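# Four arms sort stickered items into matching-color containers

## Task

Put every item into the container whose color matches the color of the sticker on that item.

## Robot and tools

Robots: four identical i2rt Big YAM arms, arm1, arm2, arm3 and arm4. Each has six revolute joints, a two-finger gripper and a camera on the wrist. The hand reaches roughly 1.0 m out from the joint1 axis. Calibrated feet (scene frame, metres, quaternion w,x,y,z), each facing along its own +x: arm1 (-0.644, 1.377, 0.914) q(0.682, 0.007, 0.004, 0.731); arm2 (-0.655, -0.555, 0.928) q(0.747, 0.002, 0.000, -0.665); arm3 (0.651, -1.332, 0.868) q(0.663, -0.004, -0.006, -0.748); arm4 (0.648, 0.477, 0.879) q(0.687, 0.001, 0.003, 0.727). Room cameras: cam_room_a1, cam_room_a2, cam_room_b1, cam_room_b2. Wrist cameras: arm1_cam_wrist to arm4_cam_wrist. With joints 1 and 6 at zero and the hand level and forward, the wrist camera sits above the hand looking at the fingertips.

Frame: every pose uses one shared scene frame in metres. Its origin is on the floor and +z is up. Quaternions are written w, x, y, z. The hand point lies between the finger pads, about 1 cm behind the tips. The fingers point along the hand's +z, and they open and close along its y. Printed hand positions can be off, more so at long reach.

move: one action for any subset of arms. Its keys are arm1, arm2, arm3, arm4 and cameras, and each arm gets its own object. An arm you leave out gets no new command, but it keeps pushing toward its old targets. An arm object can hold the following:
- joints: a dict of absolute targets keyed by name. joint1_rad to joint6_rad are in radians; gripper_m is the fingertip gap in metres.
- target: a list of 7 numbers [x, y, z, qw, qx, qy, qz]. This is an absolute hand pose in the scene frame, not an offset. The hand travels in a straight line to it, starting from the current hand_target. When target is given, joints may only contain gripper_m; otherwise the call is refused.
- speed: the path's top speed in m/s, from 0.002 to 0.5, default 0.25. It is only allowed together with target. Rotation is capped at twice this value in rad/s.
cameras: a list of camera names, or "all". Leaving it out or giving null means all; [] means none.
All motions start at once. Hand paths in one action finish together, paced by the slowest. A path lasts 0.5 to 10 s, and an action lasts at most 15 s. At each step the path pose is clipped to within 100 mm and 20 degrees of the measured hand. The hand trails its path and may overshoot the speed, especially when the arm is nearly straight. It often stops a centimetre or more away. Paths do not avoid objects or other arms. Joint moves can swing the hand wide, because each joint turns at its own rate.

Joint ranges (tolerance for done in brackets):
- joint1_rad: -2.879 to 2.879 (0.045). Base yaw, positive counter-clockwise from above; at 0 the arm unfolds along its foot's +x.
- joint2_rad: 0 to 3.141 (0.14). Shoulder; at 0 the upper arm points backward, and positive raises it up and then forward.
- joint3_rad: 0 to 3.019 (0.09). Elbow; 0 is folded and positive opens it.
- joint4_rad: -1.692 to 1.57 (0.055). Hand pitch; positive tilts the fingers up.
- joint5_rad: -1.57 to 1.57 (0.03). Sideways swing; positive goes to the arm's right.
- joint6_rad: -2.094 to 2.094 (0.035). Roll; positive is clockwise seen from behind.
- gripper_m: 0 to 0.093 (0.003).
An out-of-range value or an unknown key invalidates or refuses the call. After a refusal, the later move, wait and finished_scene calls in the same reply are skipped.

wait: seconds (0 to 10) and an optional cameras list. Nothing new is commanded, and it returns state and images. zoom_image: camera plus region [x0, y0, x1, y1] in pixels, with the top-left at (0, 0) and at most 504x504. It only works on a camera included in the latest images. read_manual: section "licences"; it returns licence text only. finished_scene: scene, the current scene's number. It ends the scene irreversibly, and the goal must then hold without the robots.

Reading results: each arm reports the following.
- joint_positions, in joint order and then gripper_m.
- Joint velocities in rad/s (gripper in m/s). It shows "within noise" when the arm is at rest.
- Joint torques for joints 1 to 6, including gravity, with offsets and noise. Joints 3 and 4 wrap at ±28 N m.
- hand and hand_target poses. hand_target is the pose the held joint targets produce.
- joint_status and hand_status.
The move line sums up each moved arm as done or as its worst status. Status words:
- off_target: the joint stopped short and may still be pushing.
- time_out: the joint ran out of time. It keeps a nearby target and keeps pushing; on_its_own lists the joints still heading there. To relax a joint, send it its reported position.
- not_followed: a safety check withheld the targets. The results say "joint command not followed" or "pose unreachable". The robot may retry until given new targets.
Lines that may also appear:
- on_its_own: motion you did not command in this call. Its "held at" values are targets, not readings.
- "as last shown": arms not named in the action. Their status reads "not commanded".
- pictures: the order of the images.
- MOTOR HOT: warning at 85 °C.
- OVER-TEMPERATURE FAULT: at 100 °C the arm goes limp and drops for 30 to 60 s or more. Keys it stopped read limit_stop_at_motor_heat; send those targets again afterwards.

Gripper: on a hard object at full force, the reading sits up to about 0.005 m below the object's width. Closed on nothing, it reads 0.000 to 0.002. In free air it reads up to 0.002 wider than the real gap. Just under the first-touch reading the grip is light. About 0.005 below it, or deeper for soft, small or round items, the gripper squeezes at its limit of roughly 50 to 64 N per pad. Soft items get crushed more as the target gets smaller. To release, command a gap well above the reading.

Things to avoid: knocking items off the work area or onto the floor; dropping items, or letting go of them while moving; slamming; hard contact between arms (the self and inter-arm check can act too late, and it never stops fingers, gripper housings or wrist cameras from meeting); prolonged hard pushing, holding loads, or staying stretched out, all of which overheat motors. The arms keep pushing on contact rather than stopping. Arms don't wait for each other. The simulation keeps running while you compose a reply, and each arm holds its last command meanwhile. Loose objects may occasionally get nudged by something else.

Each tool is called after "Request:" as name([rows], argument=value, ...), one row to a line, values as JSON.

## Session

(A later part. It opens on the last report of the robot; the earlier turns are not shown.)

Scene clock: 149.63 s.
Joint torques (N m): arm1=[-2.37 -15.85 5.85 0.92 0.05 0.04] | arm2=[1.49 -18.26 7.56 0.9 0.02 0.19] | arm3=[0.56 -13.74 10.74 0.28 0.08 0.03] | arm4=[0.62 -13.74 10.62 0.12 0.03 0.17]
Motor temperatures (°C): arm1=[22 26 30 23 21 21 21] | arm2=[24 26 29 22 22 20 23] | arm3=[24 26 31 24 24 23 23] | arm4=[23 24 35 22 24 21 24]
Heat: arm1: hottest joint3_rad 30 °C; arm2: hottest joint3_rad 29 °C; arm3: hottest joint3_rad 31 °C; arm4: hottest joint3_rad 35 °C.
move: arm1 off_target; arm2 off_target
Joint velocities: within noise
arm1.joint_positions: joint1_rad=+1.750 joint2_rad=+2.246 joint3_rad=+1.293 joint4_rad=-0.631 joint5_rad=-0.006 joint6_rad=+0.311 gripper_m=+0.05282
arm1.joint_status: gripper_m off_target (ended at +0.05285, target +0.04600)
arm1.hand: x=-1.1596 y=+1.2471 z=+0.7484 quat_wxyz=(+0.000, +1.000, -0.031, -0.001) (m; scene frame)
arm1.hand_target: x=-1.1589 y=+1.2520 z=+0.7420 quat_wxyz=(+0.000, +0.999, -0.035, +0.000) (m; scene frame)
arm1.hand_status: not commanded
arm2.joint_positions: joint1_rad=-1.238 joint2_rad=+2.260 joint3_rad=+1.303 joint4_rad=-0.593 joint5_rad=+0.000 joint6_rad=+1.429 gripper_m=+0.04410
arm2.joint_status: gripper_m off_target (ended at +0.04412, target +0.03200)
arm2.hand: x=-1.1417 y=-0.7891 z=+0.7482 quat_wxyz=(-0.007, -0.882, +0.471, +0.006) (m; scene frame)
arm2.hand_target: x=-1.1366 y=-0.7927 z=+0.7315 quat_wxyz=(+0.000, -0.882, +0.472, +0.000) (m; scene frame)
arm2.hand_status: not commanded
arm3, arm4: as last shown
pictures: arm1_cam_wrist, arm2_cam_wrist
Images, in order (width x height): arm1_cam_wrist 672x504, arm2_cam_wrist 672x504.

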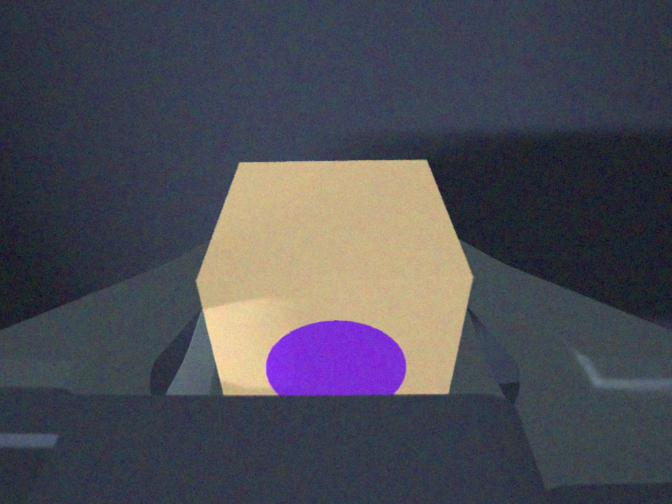

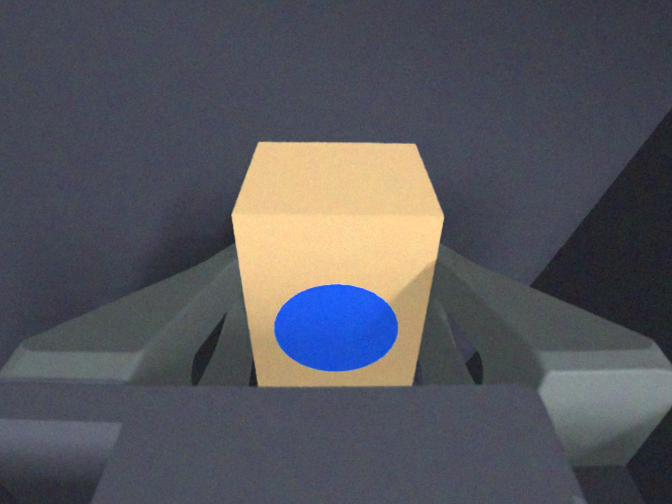

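Request:
move(arm1={"target":[-1.159,1.252,1.05,0,-0.9994,0.0349,0],"speed":0.25}, arm2={"target":[-1.137,-0.793,1.04,0,-0.8817,0.4718,0],"speed":0.25}, arm4={"joints":{"joint1_rad":1.51,"joint2_rad":0.6,"joint3_rad":1.5,"joint4_rad":-1.2}}, arm3={"joints":{"joint1_rad":-1.45,"joint2_rad":0.6,"joint3_rad":1.5,"joint4_rad":-1.2}})

Scene clock: 158.90 s.
Joint torques (N m): arm1=[-3.08 -14.27 13.76 -0.05 0.08 0.02] | arm2=[1.38 -18.2 13.44 0.05 0 0.19] | arm3=[0.62 2.55 7.01 2.17 0.02 0] | arm4=[1.38 3.14 6.43 1.78 0.14 0.16]
Motor temperatures (°C): arm1=[22 26 30 23 21 21 22] | arm2=[24 26 29 22 22 20 23] | arm3=[24 26 30 24 24 23 23] | arm4=[23 24 35 22 24 21 24]
Heat: arm1: hottest joint3_rad 30 °C; arm2: hottest joint3_rad 29 °C; arm3: hottest joint3_rad 30 °C; arm4: hottest joint3_rad 35 °C.
move: arm1 off_target; arm2 off_target; arm3 done; arm4 done
Joint velocities: within noise
arm1.joint_positions: joint1_rad=+1.749 joint2_rad=+1.794 joint3_rad=+1.446 joint4_rad=-1.277 joint5_rad=-0.006 joint6_rad=+0.311 gripper_m=+0.05282
arm1.joint_status: not commanded
arm1.hand: x=-1.1436 y=+1.2497 z=+1.0303 quat_wxyz=(-0.005, +0.999, -0.032, +0.019) (m; scene frame)
arm1.hand_target: x=-1.1582 y=+1.2522 z=+1.0501 quat_wxyz=(+0.000, +0.999, -0.035, +0.000) (m; scene frame)
arm1.hand_status: off_target (0.025 m and 2.3 deg from the pose sent, 0.302 m and 0.4 deg at the start)
arm2.joint_positions: joint1_rad=-1.238 joint2_rad=+1.793 joint3_rad=+1.431 joint4_rad=-1.224 joint5_rad=+0.000 joint6_rad=+1.429 gripper_m=+0.04410
arm2.joint_status: not commanded
arm2.hand: x=-1.1283 y=-0.7833 z=+1.0305 quat_wxyz=(+0.008, -0.882, +0.471, -0.004) (m; scene frame)
arm2.hand_target: x=-1.1366 y=-0.7928 z=+1.0400 quat_wxyz=(+0.000, -0.882, +0.472, +0.000) (m; scene frame)
arm2.hand_status: off_target (0.016 m and 1.1 deg from the pose sent, 0.292 m and 1.1 deg at the start)
arm3.joint_positions: joint1_rad=-1.439 joint2_rad=+0.603 joint3_rad=+1.500 joint4_rad=-1.210 joint5_rad=+0.000 joint6_rad=-0.005 gripper_m=+0.09400
arm3.joint_status: all done
arm3.hand: x=+0.4294 y=-1.3250 z=+1.4910 quat_wxyz=(-0.007, -0.809, -0.002, +0.588) (m; scene frame)
arm3.hand_target: x=+0.4302 y=-1.3226 z=+1.4941 quat_wxyz=(-0.006, -0.805, +0.004, +0.593) (m; scene frame)
arm3.hand_status: not commanded
arm4.joint_positions: joint1_rad=+1.505 joint2_rad=+0.598 joint3_rad=+1.502 joint4_rad=-1.212 joint5_rad=-0.002 joint6_rad=-0.012 gripper_m=+0.09400
arm4.joint_status: all done
arm4.hand: x=+0.4331 y=+0.4817 z=+1.5054 quat_wxyz=(-0.004, +0.806, +0.001, -0.592) (m; scene frame)
arm4.hand_target: x=+0.4307 y=+0.4809 z=+1.5069 quat_wxyz=(+0.000, +0.803, -0.003, -0.595) (m; scene frame)
arm4.hand_status: not commanded
pictures: arm1_cam_wrist, arm2_cam_wrist, arm3_cam_wrist, arm4_cam_wrist, cam_room_a1, cam_room_a2, cam_room_b1, cam_room_b2
Images, in order (width x height): arm1_cam_wrist 672x504, arm2_cam_wrist 672x504, arm3_cam_wrist 672x504, arm4_cam_wrist 672x504, cam_room_a1 672x504, cam_room_a2 672x504, cam_room_b1 672x504, cam_room_b2 672x504.

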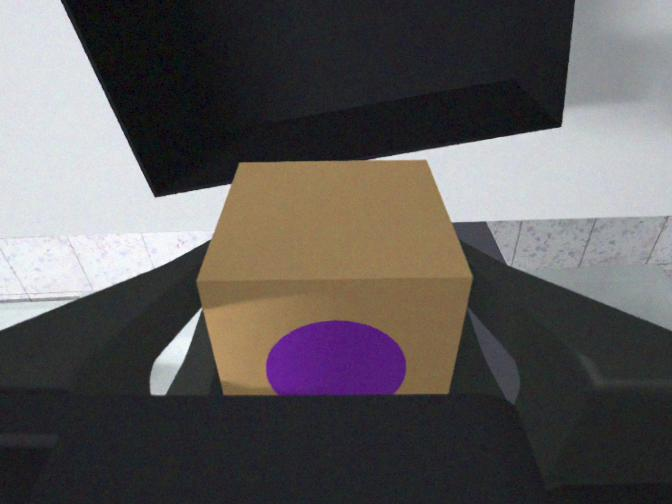

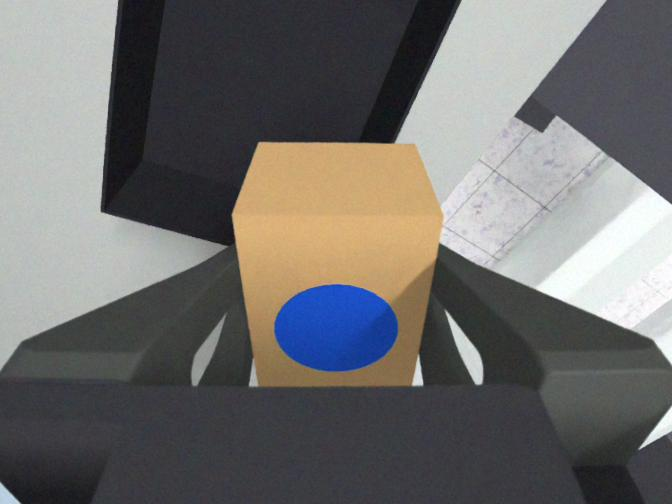

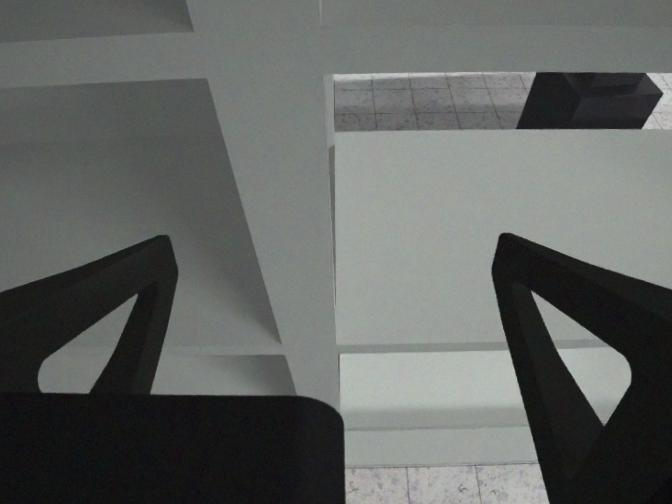

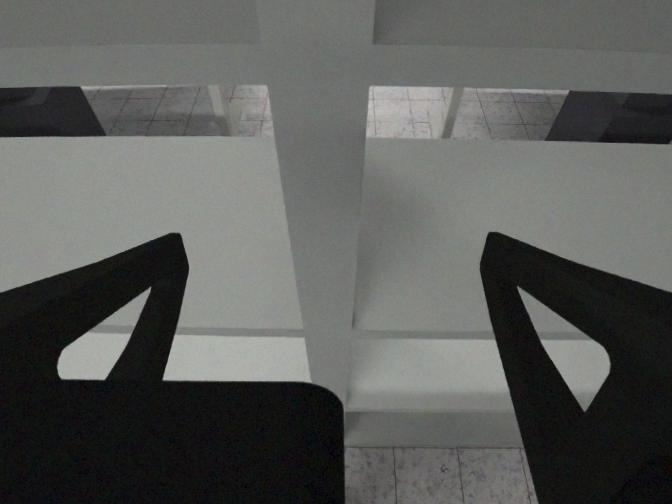

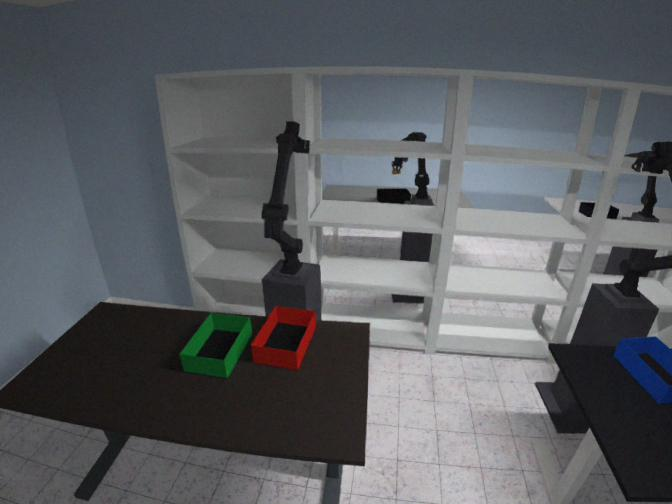

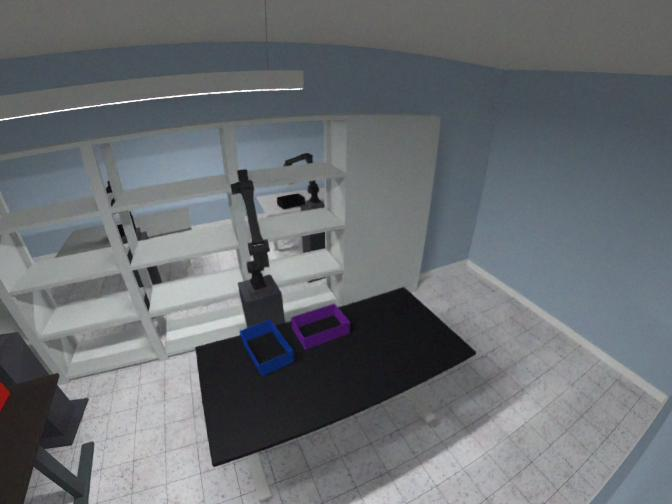

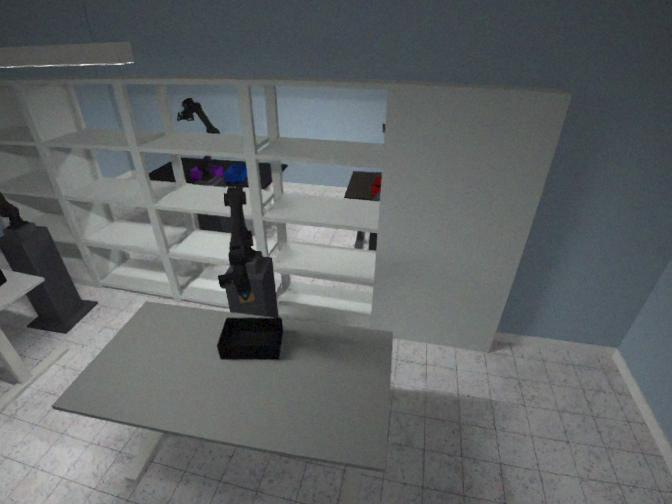

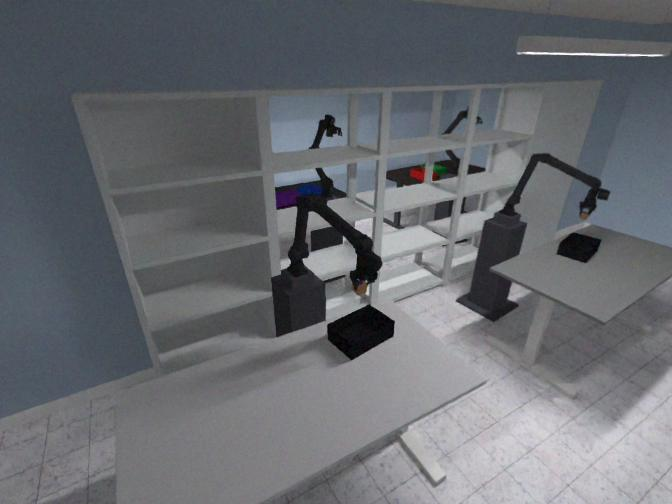

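Request:
move(arm4={"joints":{"joint1_rad":1.51,"joint2_rad":0.2,"joint3_rad":0.8,"joint4_rad":-0.9}}, cameras=["arm4_cam_wrist"])

Scene clock: 199.23 s.
Joint torques (N m): arm1=[-2.78 -14.74 13.68 -0.18 0.07 -0.02] | arm2=[1.32 -18.43 13.44 0.05 0 0.19] | arm3=[0.5 2.55 7.01 2.19 0.01 -0.02] | arm4=[1.03 3.84 9.24 2.06 0.16 0.14]
Motor temperatures (°C): arm1=[22 27 35 23 21 21 22] | arm2=[24 27 33 22 22 20 24] | arm3=[24 25 28 24 24 23 23] | arm4=[23 23 30 22 24 21 24]
Heat: arm1: hottest joint3_rad 35 °C; arm2: hottest joint3_rad 33 °C; arm3: hottest joint3_rad 28 °C; arm4: hottest joint3_rad 30 °C.
move: arm4 done
Joint velocities: within noise
arm1, arm2, arm3: as last shown
arm4.joint_positions: joint1_rad=+1.505 joint2_rad=+0.203 joint3_rad=+0.790 joint4_rad=-0.918 joint5_rad=-0.002 joint6_rad=-0.012 gripper_m=+0.09400
arm4.joint_status: all done
arm4.hand: x=+0.4347 y=+0.4809 z=+1.2850 quat_wxyz=(-0.004, +0.813, +0.001, -0.583) (m; scene frame)
arm4.hand_target: x=+0.4356 y=+0.4802 z=+1.2956 quat_wxyz=(+0.000, +0.803, -0.003, -0.596) (m; scene frame)
arm4.hand_status: not commanded
pictures: arm4_cam_wrist
Images, in order (width x height): arm4_cam_wrist 672x504.

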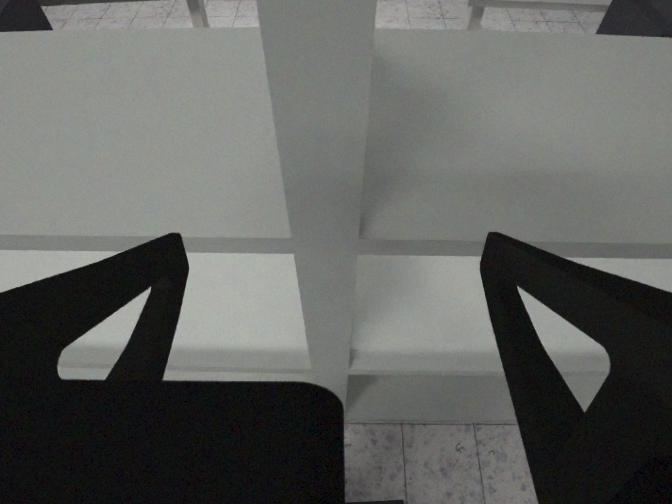

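Request:
move(arm1={"joints":{"joint1_rad":0.0,"joint2_rad":0.55,"joint3_rad":1.4,"joint4_rad":-1.5,"joint6_rad":0}}, arm2={"joints":{"joint1_rad":0.0,"joint2_rad":0.55,"joint3_rad":1.4,"joint4_rad":-1.5,"joint6_rad":0}}, cameras=[])

Request:
move(arm1={"joints":{"joint1_rad":-2.25}}, arm2={"joints":{"joint1_rad":2.27}}, arm4={"joints":{"joint1_rad":0.96}})

Scene clock: 279.43 s.
Joint torques (N m): arm1=[-2.32 5.83 10.26 1.36 -0.07 -0.07] | arm2=[1.2 2.32 9.16 1.92 0.12 -0.09] | arm3=[0.62 2.37 6.98 2.17 0.01 0] | arm4=[1.03 4.19 9.33 2 0.15 0.18]
Motor temperatures (°C): arm1=[22 27 38 23 21 21 23] | arm2=[24 27 35 22 22 20 25] | arm3=[24 24 27 24 24 23 23] | arm4=[23 22 30 22 24 21 24]
Heat: arm1: hottest joint3_rad 38 °C; arm2: hottest joint3_rad 35 °C; arm3: hottest joint3_rad 27 °C; arm4: hottest joint3_rad 30 °C.
move: arm1 done; arm2 done
Joint velocities: within noise
arm1.joint_positions: joint1_rad=+0.007 joint2_rad=+0.542 joint3_rad=+1.379 joint4_rad=-1.493 joint5_rad=-0.004 joint6_rad=+0.008 gripper_m=+0.05288
arm1.joint_status: all done
arm1.hand: x=-0.6498 y=+1.5585 z=+1.4323 quat_wxyz=(-0.294, +0.653, -0.614, -0.332) (m; scene frame)
arm1.hand_target: x=-0.6486 y=+1.5578 z=+1.4391 quat_wxyz=(-0.297, +0.653, -0.612, -0.332) (m; scene frame)
arm1.hand_status: not commanded
arm2.joint_positions: joint1_rad=-0.005 joint2_rad=+0.550 joint3_rad=+1.398 joint4_rad=-1.490 joint5_rad=-0.006 joint6_rad=+0.014 gripper_m=+0.04416
arm2.joint_status: all done
arm2.hand: x=-0.6350 y=-0.7397 z=+1.4534 quat_wxyz=(-0.338, -0.600, -0.663, +0.293) (m; scene frame)
arm2.hand_target: x=-0.6348 y=-0.7381 z=+1.4520 quat_wxyz=(-0.332, -0.596, -0.670, +0.293) (m; scene frame)
arm2.hand_status: not commanded
arm3, arm4: as last shown
pictures: none
No camera images: "cameras" was empty.

Scene clock: 281.57 s.
Joint torques (N m): arm1=[-2.78 5.71 10.25 1.36 0 -0.06] | arm2=[1.14 2.37 9.09 1.96 0 -0.07] | arm3=[0.5 2.43 6.95 2.17 0.01 -0.02] | arm4=[0.73 4.07 9.35 2.1 0.13 0.15]
Motor temperatures (°C): arm1=[22 27 37 23 21 21 23] | arm2=[24 27 35 22 22 20 25] | arm3=[24 24 27 24 24 23 23] | arm4=[23 22 31 22 24 21 24]
Heat: arm1: hottest joint3_rad 37 °C; arm2: hottest joint3_rad 35 °C; arm3: hottest joint3_rad 27 °C; arm4: hottest joint3_rad 31 °C.
move: arm1 done; arm2 done; arm4 done
Joint velocities: within noise
arm1.joint_positions: joint1_rad=-2.242 joint2_rad=+0.542 joint3_rad=+1.379 joint4_rad=-1.493 joint5_rad=-0.005 joint6_rad=+0.007 gripper_m=+0.05294
arm1.joint_status: all done
arm1.hand: x=-0.4846 y=+1.2725 z=+1.4290 quat_wxyz=(-0.416, -0.268, -0.860, +0.128) (m; scene frame)
arm1.hand_target: x=-0.4858 y=+1.2719 z=+1.4358 quat_wxyz=(-0.418, -0.267, -0.858, +0.132) (m; scene frame)
arm1.hand_status: not commanded
arm2.joint_positions: joint1_rad=+2.264 joint2_rad=+0.550 joint3_rad=+1.398 joint4_rad=-1.490 joint5_rad=-0.003 joint6_rad=+0.013 gripper_m=+0.04417
arm2.joint_status: all done
arm2.hand: x=-0.5293 y=-0.4237 z=+1.4546 quat_wxyz=(-0.412, +0.347, -0.823, -0.182) (m; scene frame)
arm2.hand_target: x=-0.5311 y=-0.4242 z=+1.4532 quat_wxyz=(-0.409, +0.355, -0.822, -0.178) (m; scene frame)
arm2.hand_status: not commanded
arm3: as last shown
arm4.joint_positions: joint1_rad=+0.964 joint2_rad=+0.203 joint3_rad=+0.790 joint4_rad=-0.918 joint5_rad=-0.001 joint6_rad=-0.012 gripper_m=+0.09400
arm4.joint_status: all done
arm4.hand: x=+0.4665 y=+0.5914 z=+1.2845 quat_wxyz=(-0.159, +0.784, -0.217, -0.560) (m; scene frame)
arm4.hand_target: x=+0.4679 y=+0.5919 z=+1.2950 quat_wxyz=(-0.161, +0.773, -0.222, -0.572) (m; scene frame)
arm4.hand_status: not commanded
pictures: arm1_cam_wrist, arm2_cam_wrist, arm3_cam_wrist, arm4_cam_wrist, cam_room_a1, cam_room_a2, cam_room_b1, cam_room_b2
Images, in order (width x height): arm1_cam_wrist 672x504, arm2_cam_wrist 672x504, arm3_cam_wrist 672x504, arm4_cam_wrist 672x504, cam_room_a1 672x504, cam_room_a2 672x504, cam_room_b1 672x504, cam_room_b2 672x504.

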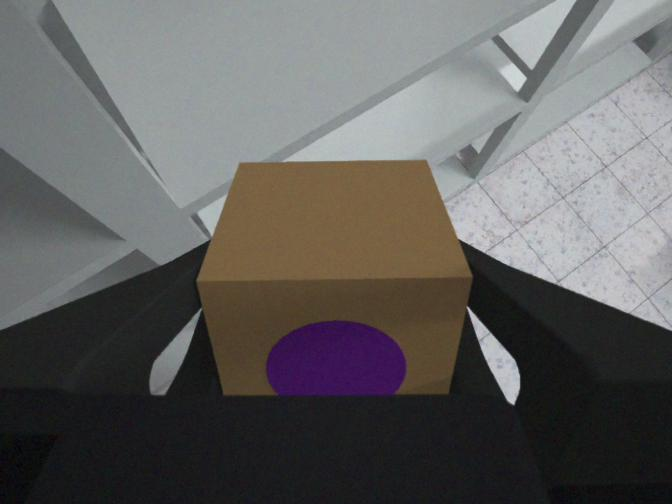

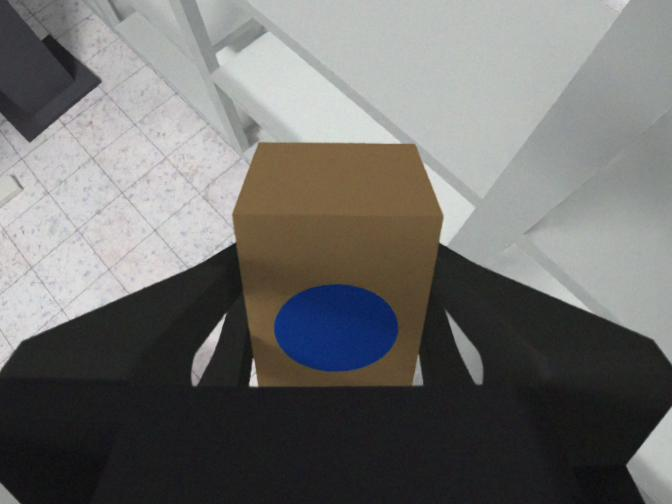

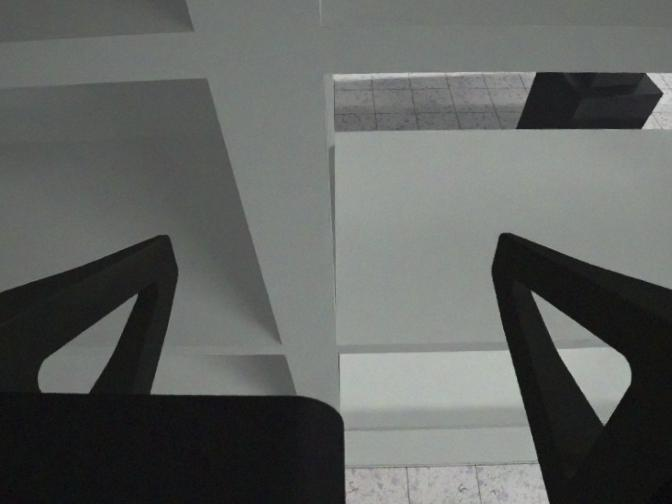

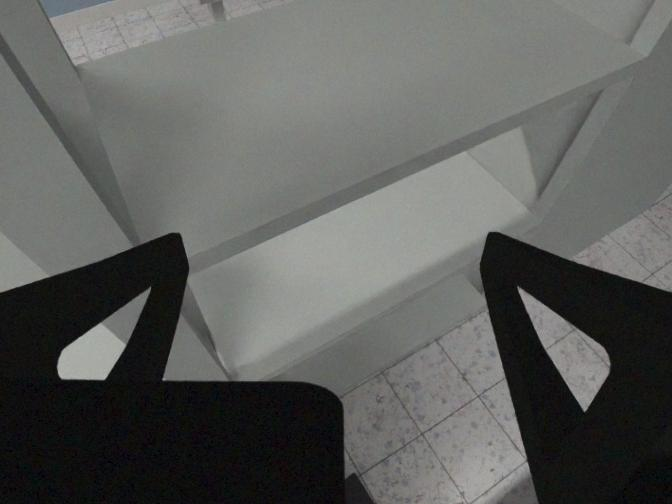

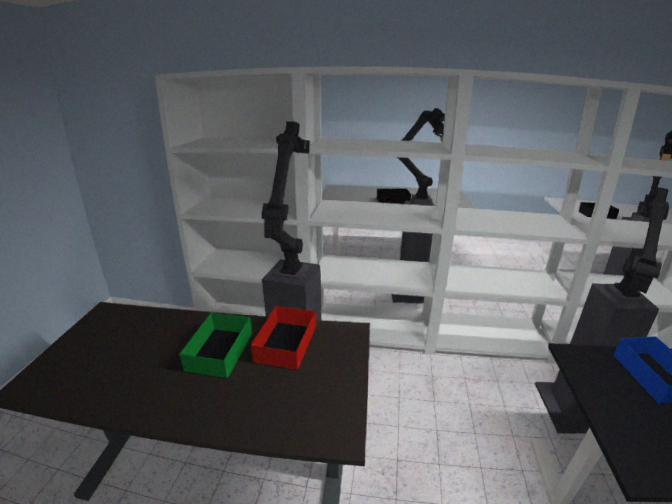

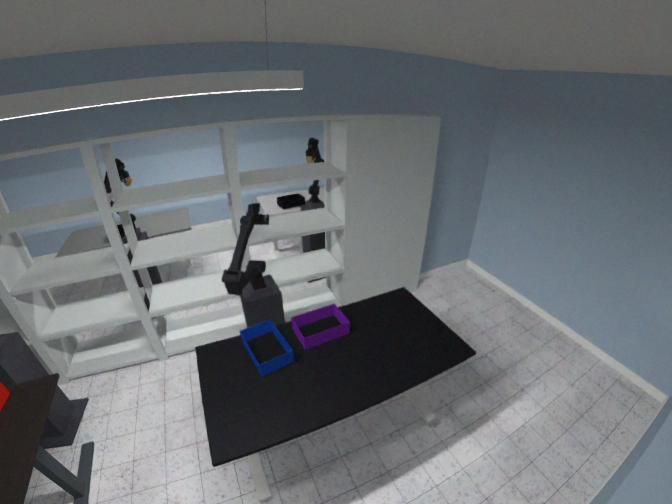

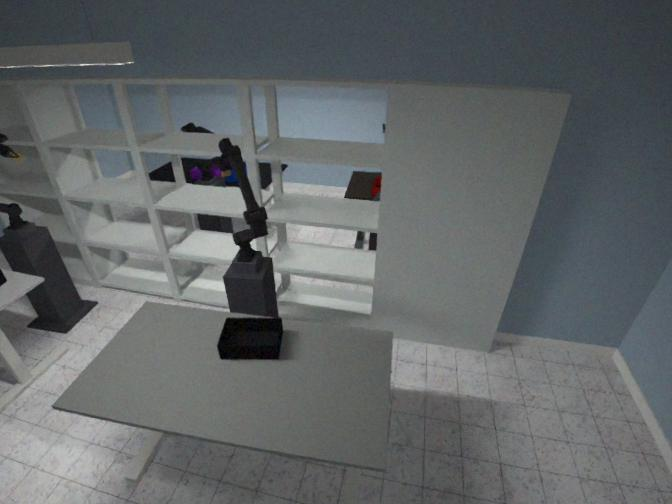

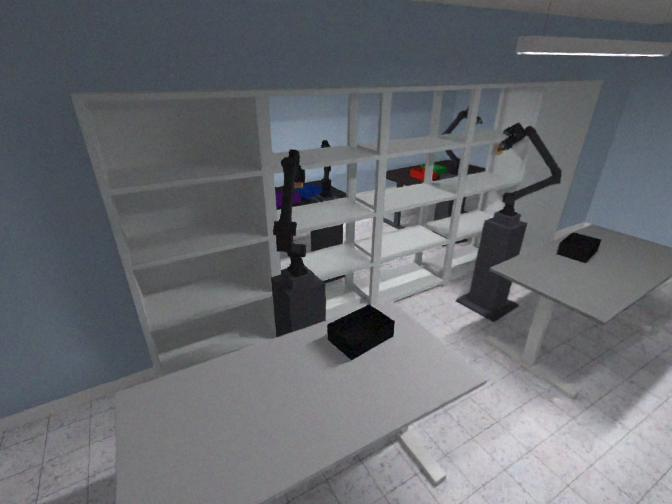

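Request:
move(arm1={"target":[-0.348,1.172,1.06,0.247,0.2888,0.9215,-0.0774]}, arm2={"target":[-0.408,-0.293,1.06,0.2376,-0.3825,0.8867,0.1025]}, cameras=["cam_room_b2","cam_room_b1"])

Scene clock: 307.23 s.
Joint torques (N m): arm1=[-2.37 -3.37 11.47 1.99 -0.02 -0.08] | arm2=[1.38 -6.89 10.63 2.56 0.12 -0.04] | arm3=[0.5 2.26 6.98 2.18 0.01 0] | arm4=[0.56 4.13 9.21 2.1 0.1 0.15]
Motor temperatures (°C): arm1=[22 26 35 23 21 21 23] | arm2=[24 26 33 22 22 20 25] | arm3=[24 24 27 24 24 23 23] | arm4=[23 22 31 22 24 21 24]
Heat: arm1: hottest joint3_rad 35 °C; arm2: hottest joint3_rad 33 °C; arm3: hottest joint3_rad 27 °C; arm4: hottest joint3_rad 31 °C.
move: arm1 off_target; arm2 done
Joint velocities: within noise
arm1.joint_positions: joint1_rad=-2.242 joint2_rad=+0.995 joint3_rad=+0.652 joint4_rad=-0.731 joint5_rad=-0.006 joint6_rad=+0.007 gripper_m=+0.05294
arm1.joint_status: not commanded
arm1.hand: x=-0.3533 y=+1.1793 z=+1.0495 quat_wxyz=(-0.229, -0.290, -0.927, +0.070) (m; scene frame)
arm1.hand_target: x=-0.3482 y=+1.1722 z=+1.0602 quat_wxyz=(-0.247, -0.289, -0.922, +0.078) (m; scene frame)
arm1.hand_status: off_target (0.014 m and 2.3 deg from the pose sent, 0.406 m and 21.6 deg at the start)
arm2.joint_positions: joint1_rad=+2.264 joint2_rad=+1.032 joint3_rad=+0.646 joint4_rad=-0.677 joint5_rad=-0.001 joint6_rad=+0.013 gripper_m=+0.04417
arm2.joint_status: not commanded
arm2.hand: x=-0.4076 y=-0.2956 z=+1.0609 quat_wxyz=(-0.231, +0.376, -0.892, -0.102) (m; scene frame)
arm2.hand_target: x=-0.4080 y=-0.2931 z=+1.0600 quat_wxyz=(-0.238, +0.382, -0.887, -0.102) (m; scene frame)
arm2.hand_status: done (0.003 m and 1.2 deg from the pose sent, 0.433 m and 23.5 deg at the start)
arm3, arm4: as last shown
pictures: cam_room_b1, cam_room_b2
Images, in order (width x height): cam_room_b1 672x504, cam_room_b2 672x504.

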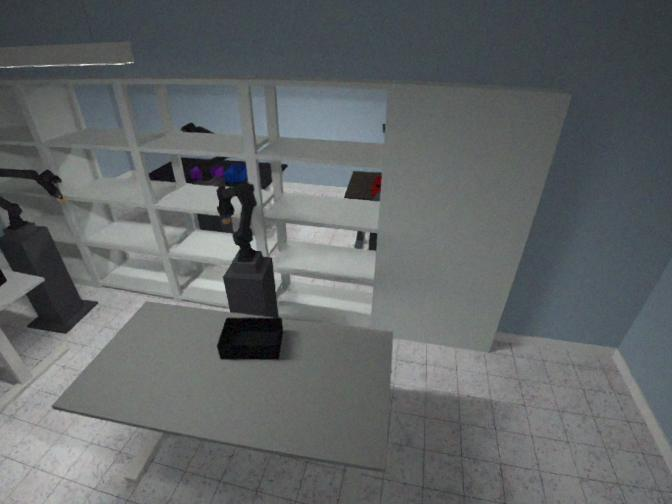

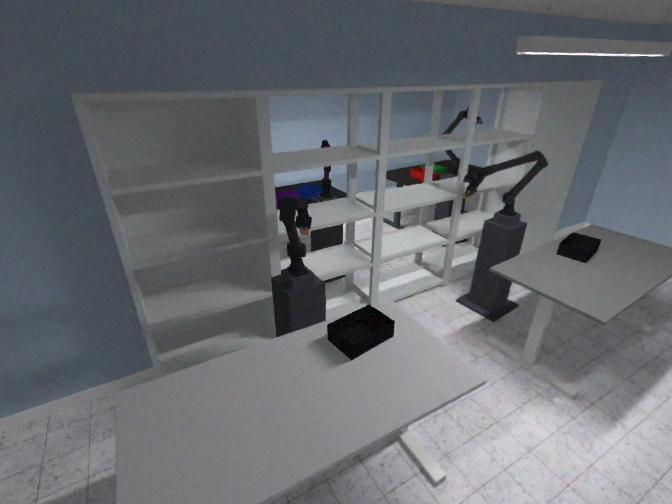

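Request:
move(arm1={"target":[-0.04,0.955,1.065,0,0.299,0.954,0],"speed":0.2}, arm2={"target":[-0.13,-0.03,1.065,0,-0.284,0.9588,0],"speed":0.2}, cameras=["arm1_cam_wrist","arm2_cam_wrist","arm4_cam_wrist","cam_room_b1","cam_room_b2","cam_room_a2"])

Scene clock: 313.40 s.
Joint torques (N m): arm1=[-2.78 -22.01 15.92 0.16 0.02 -0.05] | arm2=[0.03 -25.52 16.12 0.24 -0.15 0.2] | arm3=[0.5 2.43 7.02 2.18 0.01 -0.01] | arm4=[0.67 3.66 9.22 2.02 0.13 0.15]
Motor temperatures (°C): arm1=[22 26 35 23 21 21 23] | arm2=[24 26 33 22 22 20 25] | arm3=[24 24 27 24 24 23 23] | arm4=[23 22 31 22 24 21 24]
Heat: arm1: hottest joint3_rad 35 °C; arm2: hottest joint3_rad 33 °C; arm3: hottest joint3_rad 27 °C; arm4: hottest joint3_rad 31 °C.
move: arm1 off_target; arm2 off_target
Joint velocities: within noise
arm1.joint_positions: joint1_rad=-2.242 joint2_rad=+2.388 joint3_rad=+2.497 joint4_rad=-1.684 joint5_rad=-0.006 joint6_rad=+0.003 gripper_m=+0.05294
arm1.joint_status: not commanded
arm1.hand: x=-0.0458 y=+0.9675 z=+1.0392 quat_wxyz=(+0.009, -0.298, -0.954, -0.003) (m; scene frame)
arm1.hand_target: x=-0.0415 y=+0.9562 z=+1.0648 quat_wxyz=(-0.017, -0.299, -0.954, +0.006) (m; scene frame)
arm1.hand_status: off_target (0.029 m and 1.1 deg from the pose sent, 0.386 m and 27.7 deg at the start; a joint's target at an end of its range on 23 of 84 steps)
arm2.joint_positions: joint1_rad=+2.250 joint2_rad=+2.411 joint3_rad=+2.529 joint4_rad=-1.671 joint5_rad=+0.005 joint6_rad=+0.196 gripper_m=+0.04416
arm2.joint_status: not commanded
arm2.hand: x=-0.1418 y=-0.0328 z=+1.0628 quat_wxyz=(-0.011, +0.296, -0.955, -0.004) (m; scene frame)
arm2.hand_target: x=-0.1308 y=-0.0308 z=+1.0646 quat_wxyz=(-0.018, +0.284, -0.959, -0.010) (m; scene frame)
arm2.hand_status: off_target (0.012 m and 1.9 deg from the pose sent, 0.384 m and 31.9 deg at the start; a joint's target at an end of its range on 23 of 84 steps)
arm3, arm4: as last shown
pictures: arm1_cam_wrist, arm2_cam_wrist, arm4_cam_wrist, cam_room_a2, cam_room_b1, cam_room_b2
Images, in order (width x height): arm1_cam_wrist 672x504, arm2_cam_wrist 672x504, arm4_cam_wrist 672x504, cam_room_a2 672x504, cam_room_b1 672x504, cam_room_b2 672x504.

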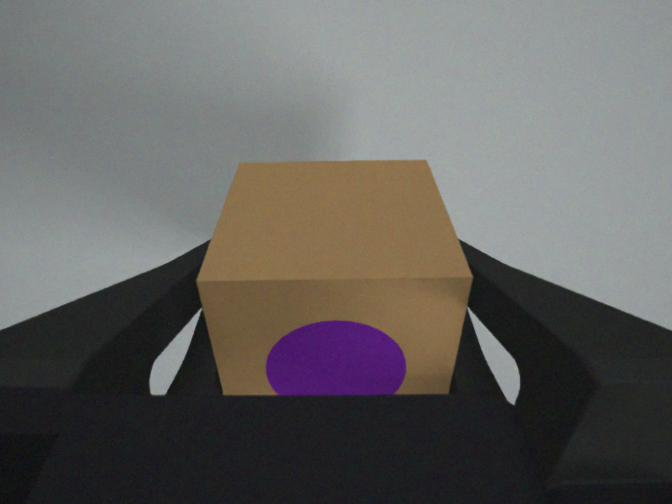

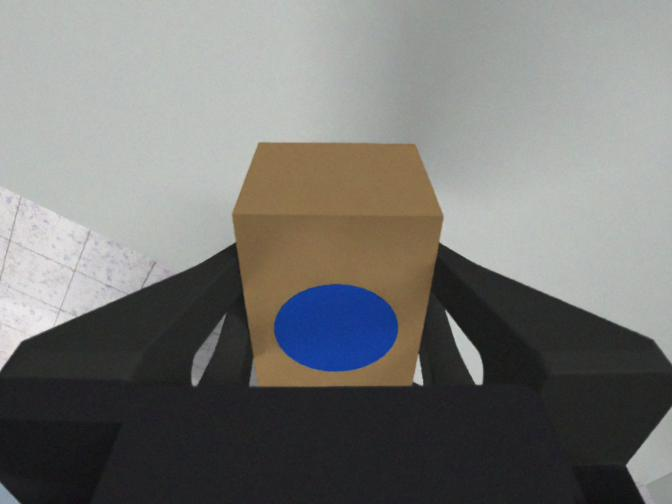

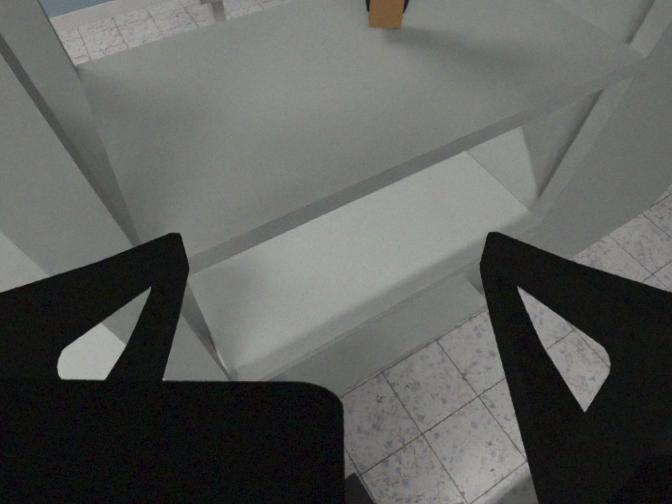

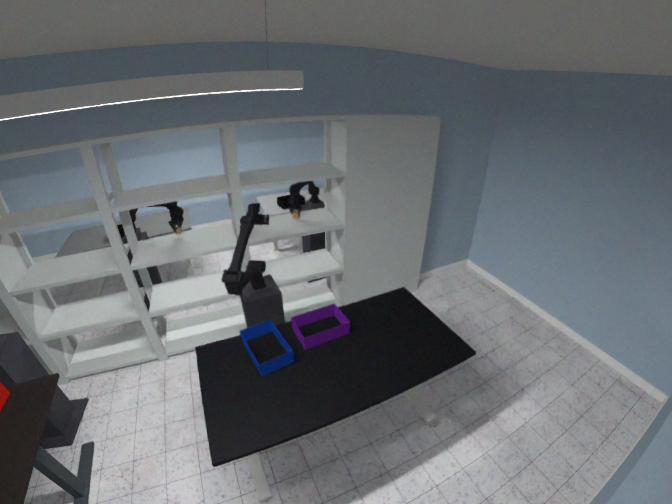

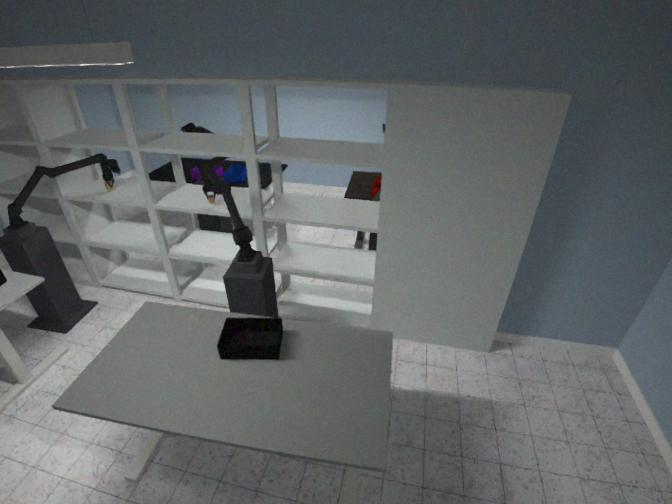

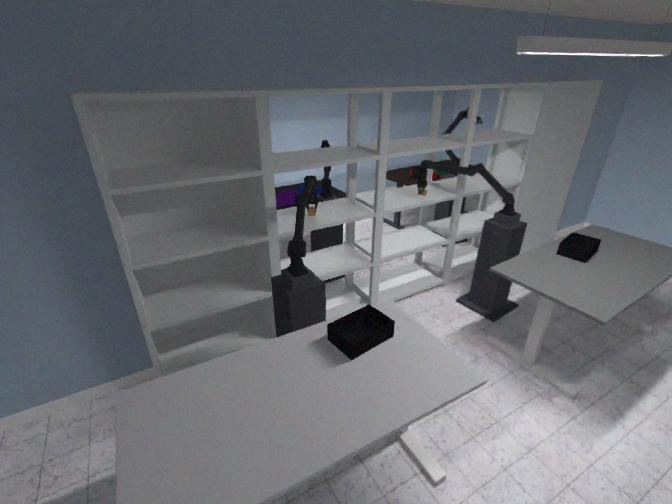

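Request:
move(arm1={"target":[-0.037,0.945,1.025,0,0.299,0.954,0],"speed":0.1}, arm2={"target":[-0.12,-0.028,1.0,0,-0.284,0.9588,0],"speed":0.1}, cameras=["arm1_cam_wrist","arm2_cam_wrist"])

Scene clock: 318.67 s.
Joint torques (N m): arm1=[-2.67 -20.89 15.54 0.24 0.06 -0.06] | arm2=[0.03 -24.53 14.24 1.03 -0.1 0.14] | arm3=[0.5 2.37 7.04 2.19 0.02 0.01] | arm4=[0.73 3.9 9.26 1.99 0.1 0.16]
Motor temperatures (°C): arm1=[22 26 35 23 21 21 23] | arm2=[24 27 33 22 22 20 25] | arm3=[24 24 27 24 24 23 23] | arm4=[23 22 31 22 24 21 24]
Heat: arm1: hottest joint3_rad 35 °C; arm2: hottest joint3_rad 33 °C; arm3: hottest joint3_rad 27 °C; arm4: hottest joint3_rad 31 °C.
move: arm1 off_target; arm2 off_target
Joint velocities: within noise
arm1.joint_positions: joint1_rad=-2.250 joint2_rad=+2.446 joint3_rad=+2.552 joint4_rad=-1.689 joint5_rad=-0.008 joint6_rad=-0.006 gripper_m=+0.05294
arm1.joint_status: not commanded
arm1.hand: x=-0.0410 y=+0.9576 z=+1.0191 quat_wxyz=(+0.012, -0.298, -0.954, -0.004) (m; scene frame)
arm1.hand_target: x=-0.0377 y=+0.9455 z=+1.0250 quat_wxyz=(-0.001, -0.299, -0.954, +0.000) (m; scene frame)
arm1.hand_status: off_target (0.014 m and 1.5 deg from the pose sent, 0.028 m and 1.1 deg at the start; a joint's target at an end of its range on 14 of 39 steps)
arm2.joint_positions: joint1_rad=+2.242 joint2_rad=+2.472 joint3_rad=+2.531 joint4_rad=-1.632 joint5_rad=+0.003 joint6_rad=+0.196 gripper_m=+0.04416
arm2.joint_status: not commanded
arm2.hand: x=-0.1317 y=-0.0301 z=+1.0201 quat_wxyz=(-0.002, +0.292, -0.956, +0.000) (m; scene frame)
arm2.hand_target: x=-0.1210 y=-0.0289 z=+1.0001 quat_wxyz=(-0.001, +0.284, -0.959, +0.000) (m; scene frame)
arm2.hand_status: off_target (0.023 m and 1.0 deg from the pose sent, 0.067 m and 1.9 deg at the start)
arm3, arm4: as last shown
pictures: arm1_cam_wrist, arm2_cam_wrist
Images, in order (width x height): arm1_cam_wrist 672x504, arm2_cam_wrist 672x504.

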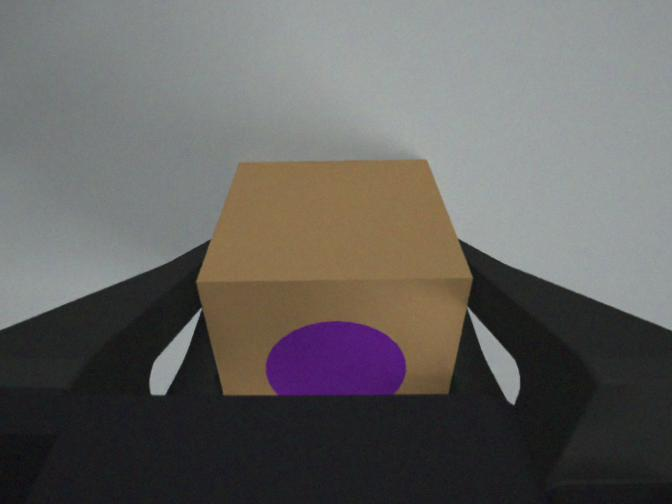

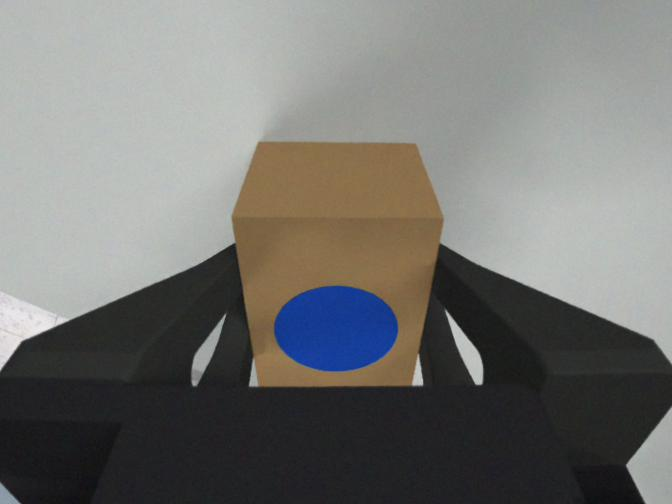

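Request:
move(arm1={"target":[-0.037,0.945,1.008,0,0.299,0.954,0],"speed":0.06}, arm2={"target":[-0.12,-0.028,0.985,0,-0.284,0.9588,0],"speed":0.06}, cameras=["arm1_cam_wrist","arm2_cam_wrist"])

Scene clock: 323.63 s.
Joint torques (N m): arm1=[-2.61 -20.95 10.82 0.95 0.03 -0.04] | arm2=[0.09 -24.82 10.54 1.88 -0.1 0.14] | arm3=[0.62 2.32 6.99 2.19 0.02 0] | arm4=[0.32 4.01 9.24 2.1 0.13 0.14]
Motor temperatures (°C): arm1=[22 26 36 23 21 21 23] | arm2=[24 28 34 22 22 20 25] | arm3=[24 24 27 24 24 23 23] | arm4=[23 22 31 22 24 21 24]
Heat: arm1: hottest joint3_rad 36 °C; arm2: hottest joint3_rad 34 °C; arm3: hottest joint3_rad 27 °C; arm4: hottest joint3_rad 31 °C.
move: arm1 off_target; arm2 off_target
Joint velocities: within noise
arm1.joint_positions: joint1_rad=-2.250 joint2_rad=+2.446 joint3_rad=+2.552 joint4_rad=-1.663 joint5_rad=-0.008 joint6_rad=-0.006 gripper_m=+0.05294
arm1.joint_status: not commanded
arm1.hand: x=-0.0359 y=+0.9540 z=+1.0191 quat_wxyz=(+0.000, -0.298, -0.955, +0.000) (m; scene frame)
arm1.hand_target: x=-0.0373 y=+0.9453 z=+1.0080 quat_wxyz=(+0.000, -0.299, -0.954, +0.000) (m; scene frame)
arm1.hand_status: off_target (0.014 m and 0.2 deg from the pose sent, 0.017 m and 1.5 deg at the start)
arm2.joint_positions: joint1_rad=+2.242 joint2_rad=+2.472 joint3_rad=+2.531 joint4_rad=-1.610 joint5_rad=+0.003 joint6_rad=+0.196 gripper_m=+0.04416
arm2.joint_status: not commanded
arm2.hand: x=-0.1279 y=-0.0263 z=+1.0202 quat_wxyz=(-0.011, +0.292, -0.956, -0.005) (m; scene frame)
arm2.hand_target: x=-0.1214 y=-0.0292 z=+0.9855 quat_wxyz=(+0.000, +0.284, -0.959, +0.000) (m; scene frame)
arm2.hand_status: off_target (0.036 m and 1.7 deg from the pose sent, 0.037 m and 1.0 deg at the start)
arm3, arm4: as last shown
pictures: arm1_cam_wrist, arm2_cam_wrist
Images, in order (width x height): arm1_cam_wrist 672x504, arm2_cam_wrist 672x504.

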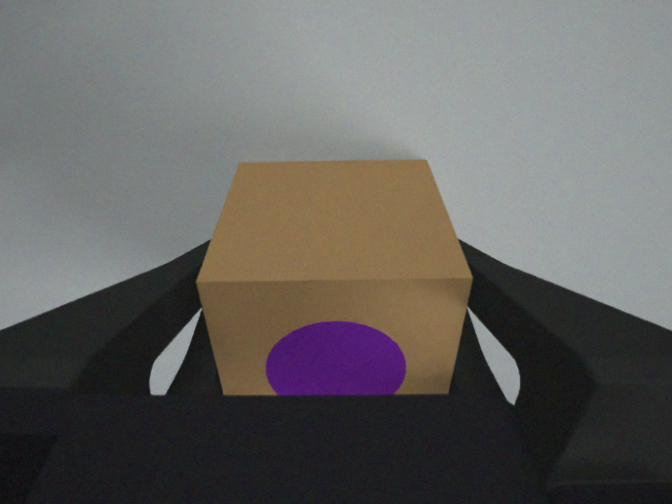

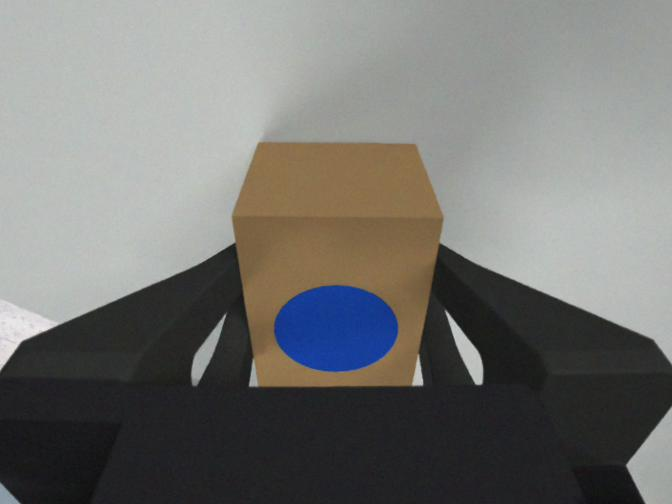

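Request:
move(arm1={"target":[-0.037,0.945,0.996,0,0.299,0.954,0],"speed":0.06}, arm2={"target":[-0.122,-0.03,0.972,0,-0.284,0.9588,0],"speed":0.06}, cameras=["arm1_cam_wrist","arm2_cam_wrist"])

Scene clock: 328.30 s.
Joint torques (N m): arm1=[-2.96 -20.89 8.54 1.37 0.02 0] | arm2=[-0.09 -24.7 8.03 2.37 -0.1 0.13] | arm3=[0.5 2.49 6.95 2.21 0.01 0.01] | arm4=[0.32 3.72 9.16 2.13 0.13 0.15]
Motor temperatures (°C): arm1=[22 26 36 23 21 21 23] | arm2=[24 28 34 22 22 20 25] | arm3=[24 24 27 24 24 23 23] | arm4=[23 22 31 22 24 21 24]
Heat: arm1: hottest joint3_rad 36 °C; arm2: hottest joint3_rad 34 °C; arm3: hottest joint3_rad 27 °C; arm4: hottest joint3_rad 31 °C.
move: arm1 off_target; arm2 off_target
Joint velocities: within noise
arm1.joint_positions: joint1_rad=-2.250 joint2_rad=+2.440 joint3_rad=+2.535 joint4_rad=-1.644 joint5_rad=-0.008 joint6_rad=-0.007 gripper_m=+0.05294
arm1.joint_status: not commanded
arm1.hand: x=-0.0348 y=+0.9532 z=+1.0168 quat_wxyz=(-0.004, -0.297, -0.955, +0.001) (m; scene frame)
arm1.hand_target: x=-0.0375 y=+0.9455 z=+0.9962 quat_wxyz=(+0.000, -0.299, -0.954, +0.000) (m; scene frame)
arm1.hand_status: off_target (0.022 m and 0.5 deg from the pose sent, 0.025 m and 0.2 deg at the start)
arm2.joint_positions: joint1_rad=+2.242 joint2_rad=+2.453 joint3_rad=+2.494 joint4_rad=-1.575 joint5_rad=+0.003 joint6_rad=+0.196 gripper_m=+0.04416
arm2.joint_status: not commanded
arm2.hand: x=-0.1272 y=-0.0256 z=+1.0192 quat_wxyz=(-0.018, +0.292, -0.956, -0.009) (m; scene frame)
arm2.hand_target: x=-0.1240 y=-0.0317 z=+0.9731 quat_wxyz=(+0.000, +0.284, -0.959, +0.000) (m; scene frame)
arm2.hand_status: off_target (0.048 m and 2.5 deg from the pose sent, 0.049 m and 1.7 deg at the start)
arm3.joint_positions: joint1_rad=-1.439 joint2_rad=+0.603 joint3_rad=+1.500 joint4_rad=-1.210 joint5_rad=+0.000 joint6_rad=-0.005 gripper_m=+0.09400
arm3.joint_status: not commanded
arm3.hand: x=+0.4294 y=-1.3250 z=+1.4910 quat_wxyz=(-0.007, -0.809, -0.002, +0.588) (m; scene frame)
arm3.hand_target: x=+0.4302 y=-1.3226 z=+1.4941 quat_wxyz=(-0.006, -0.805, +0.004, +0.593) (m; scene frame)
arm3.hand_status: not commanded
arm4: as last shown
pictures: arm1_cam_wrist, arm2_cam_wrist
Images, in order (width x height): arm1_cam_wrist 672x504, arm2_cam_wrist 672x504.

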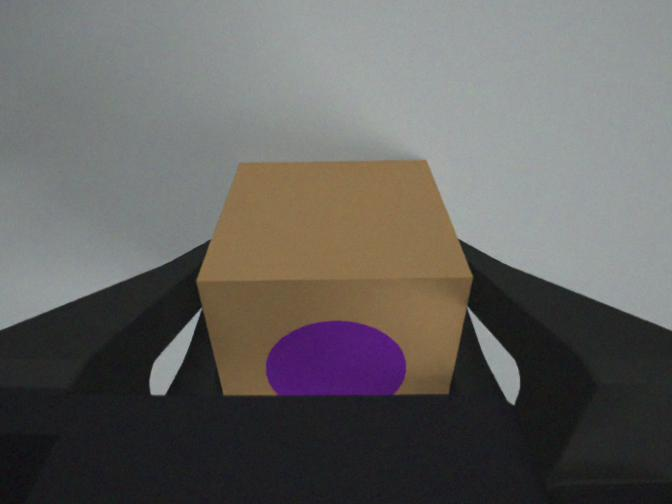

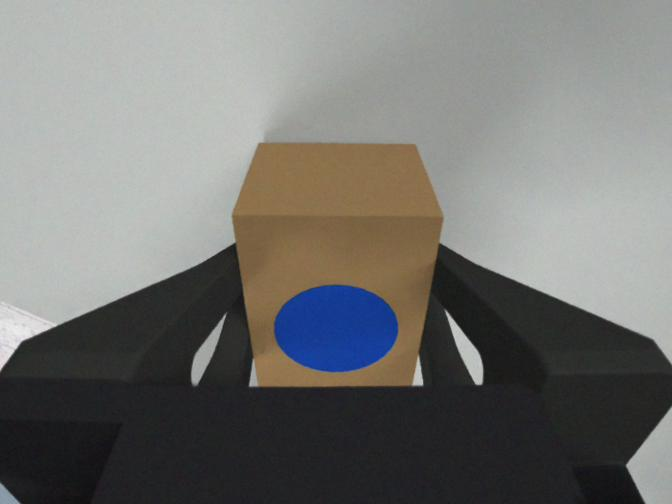

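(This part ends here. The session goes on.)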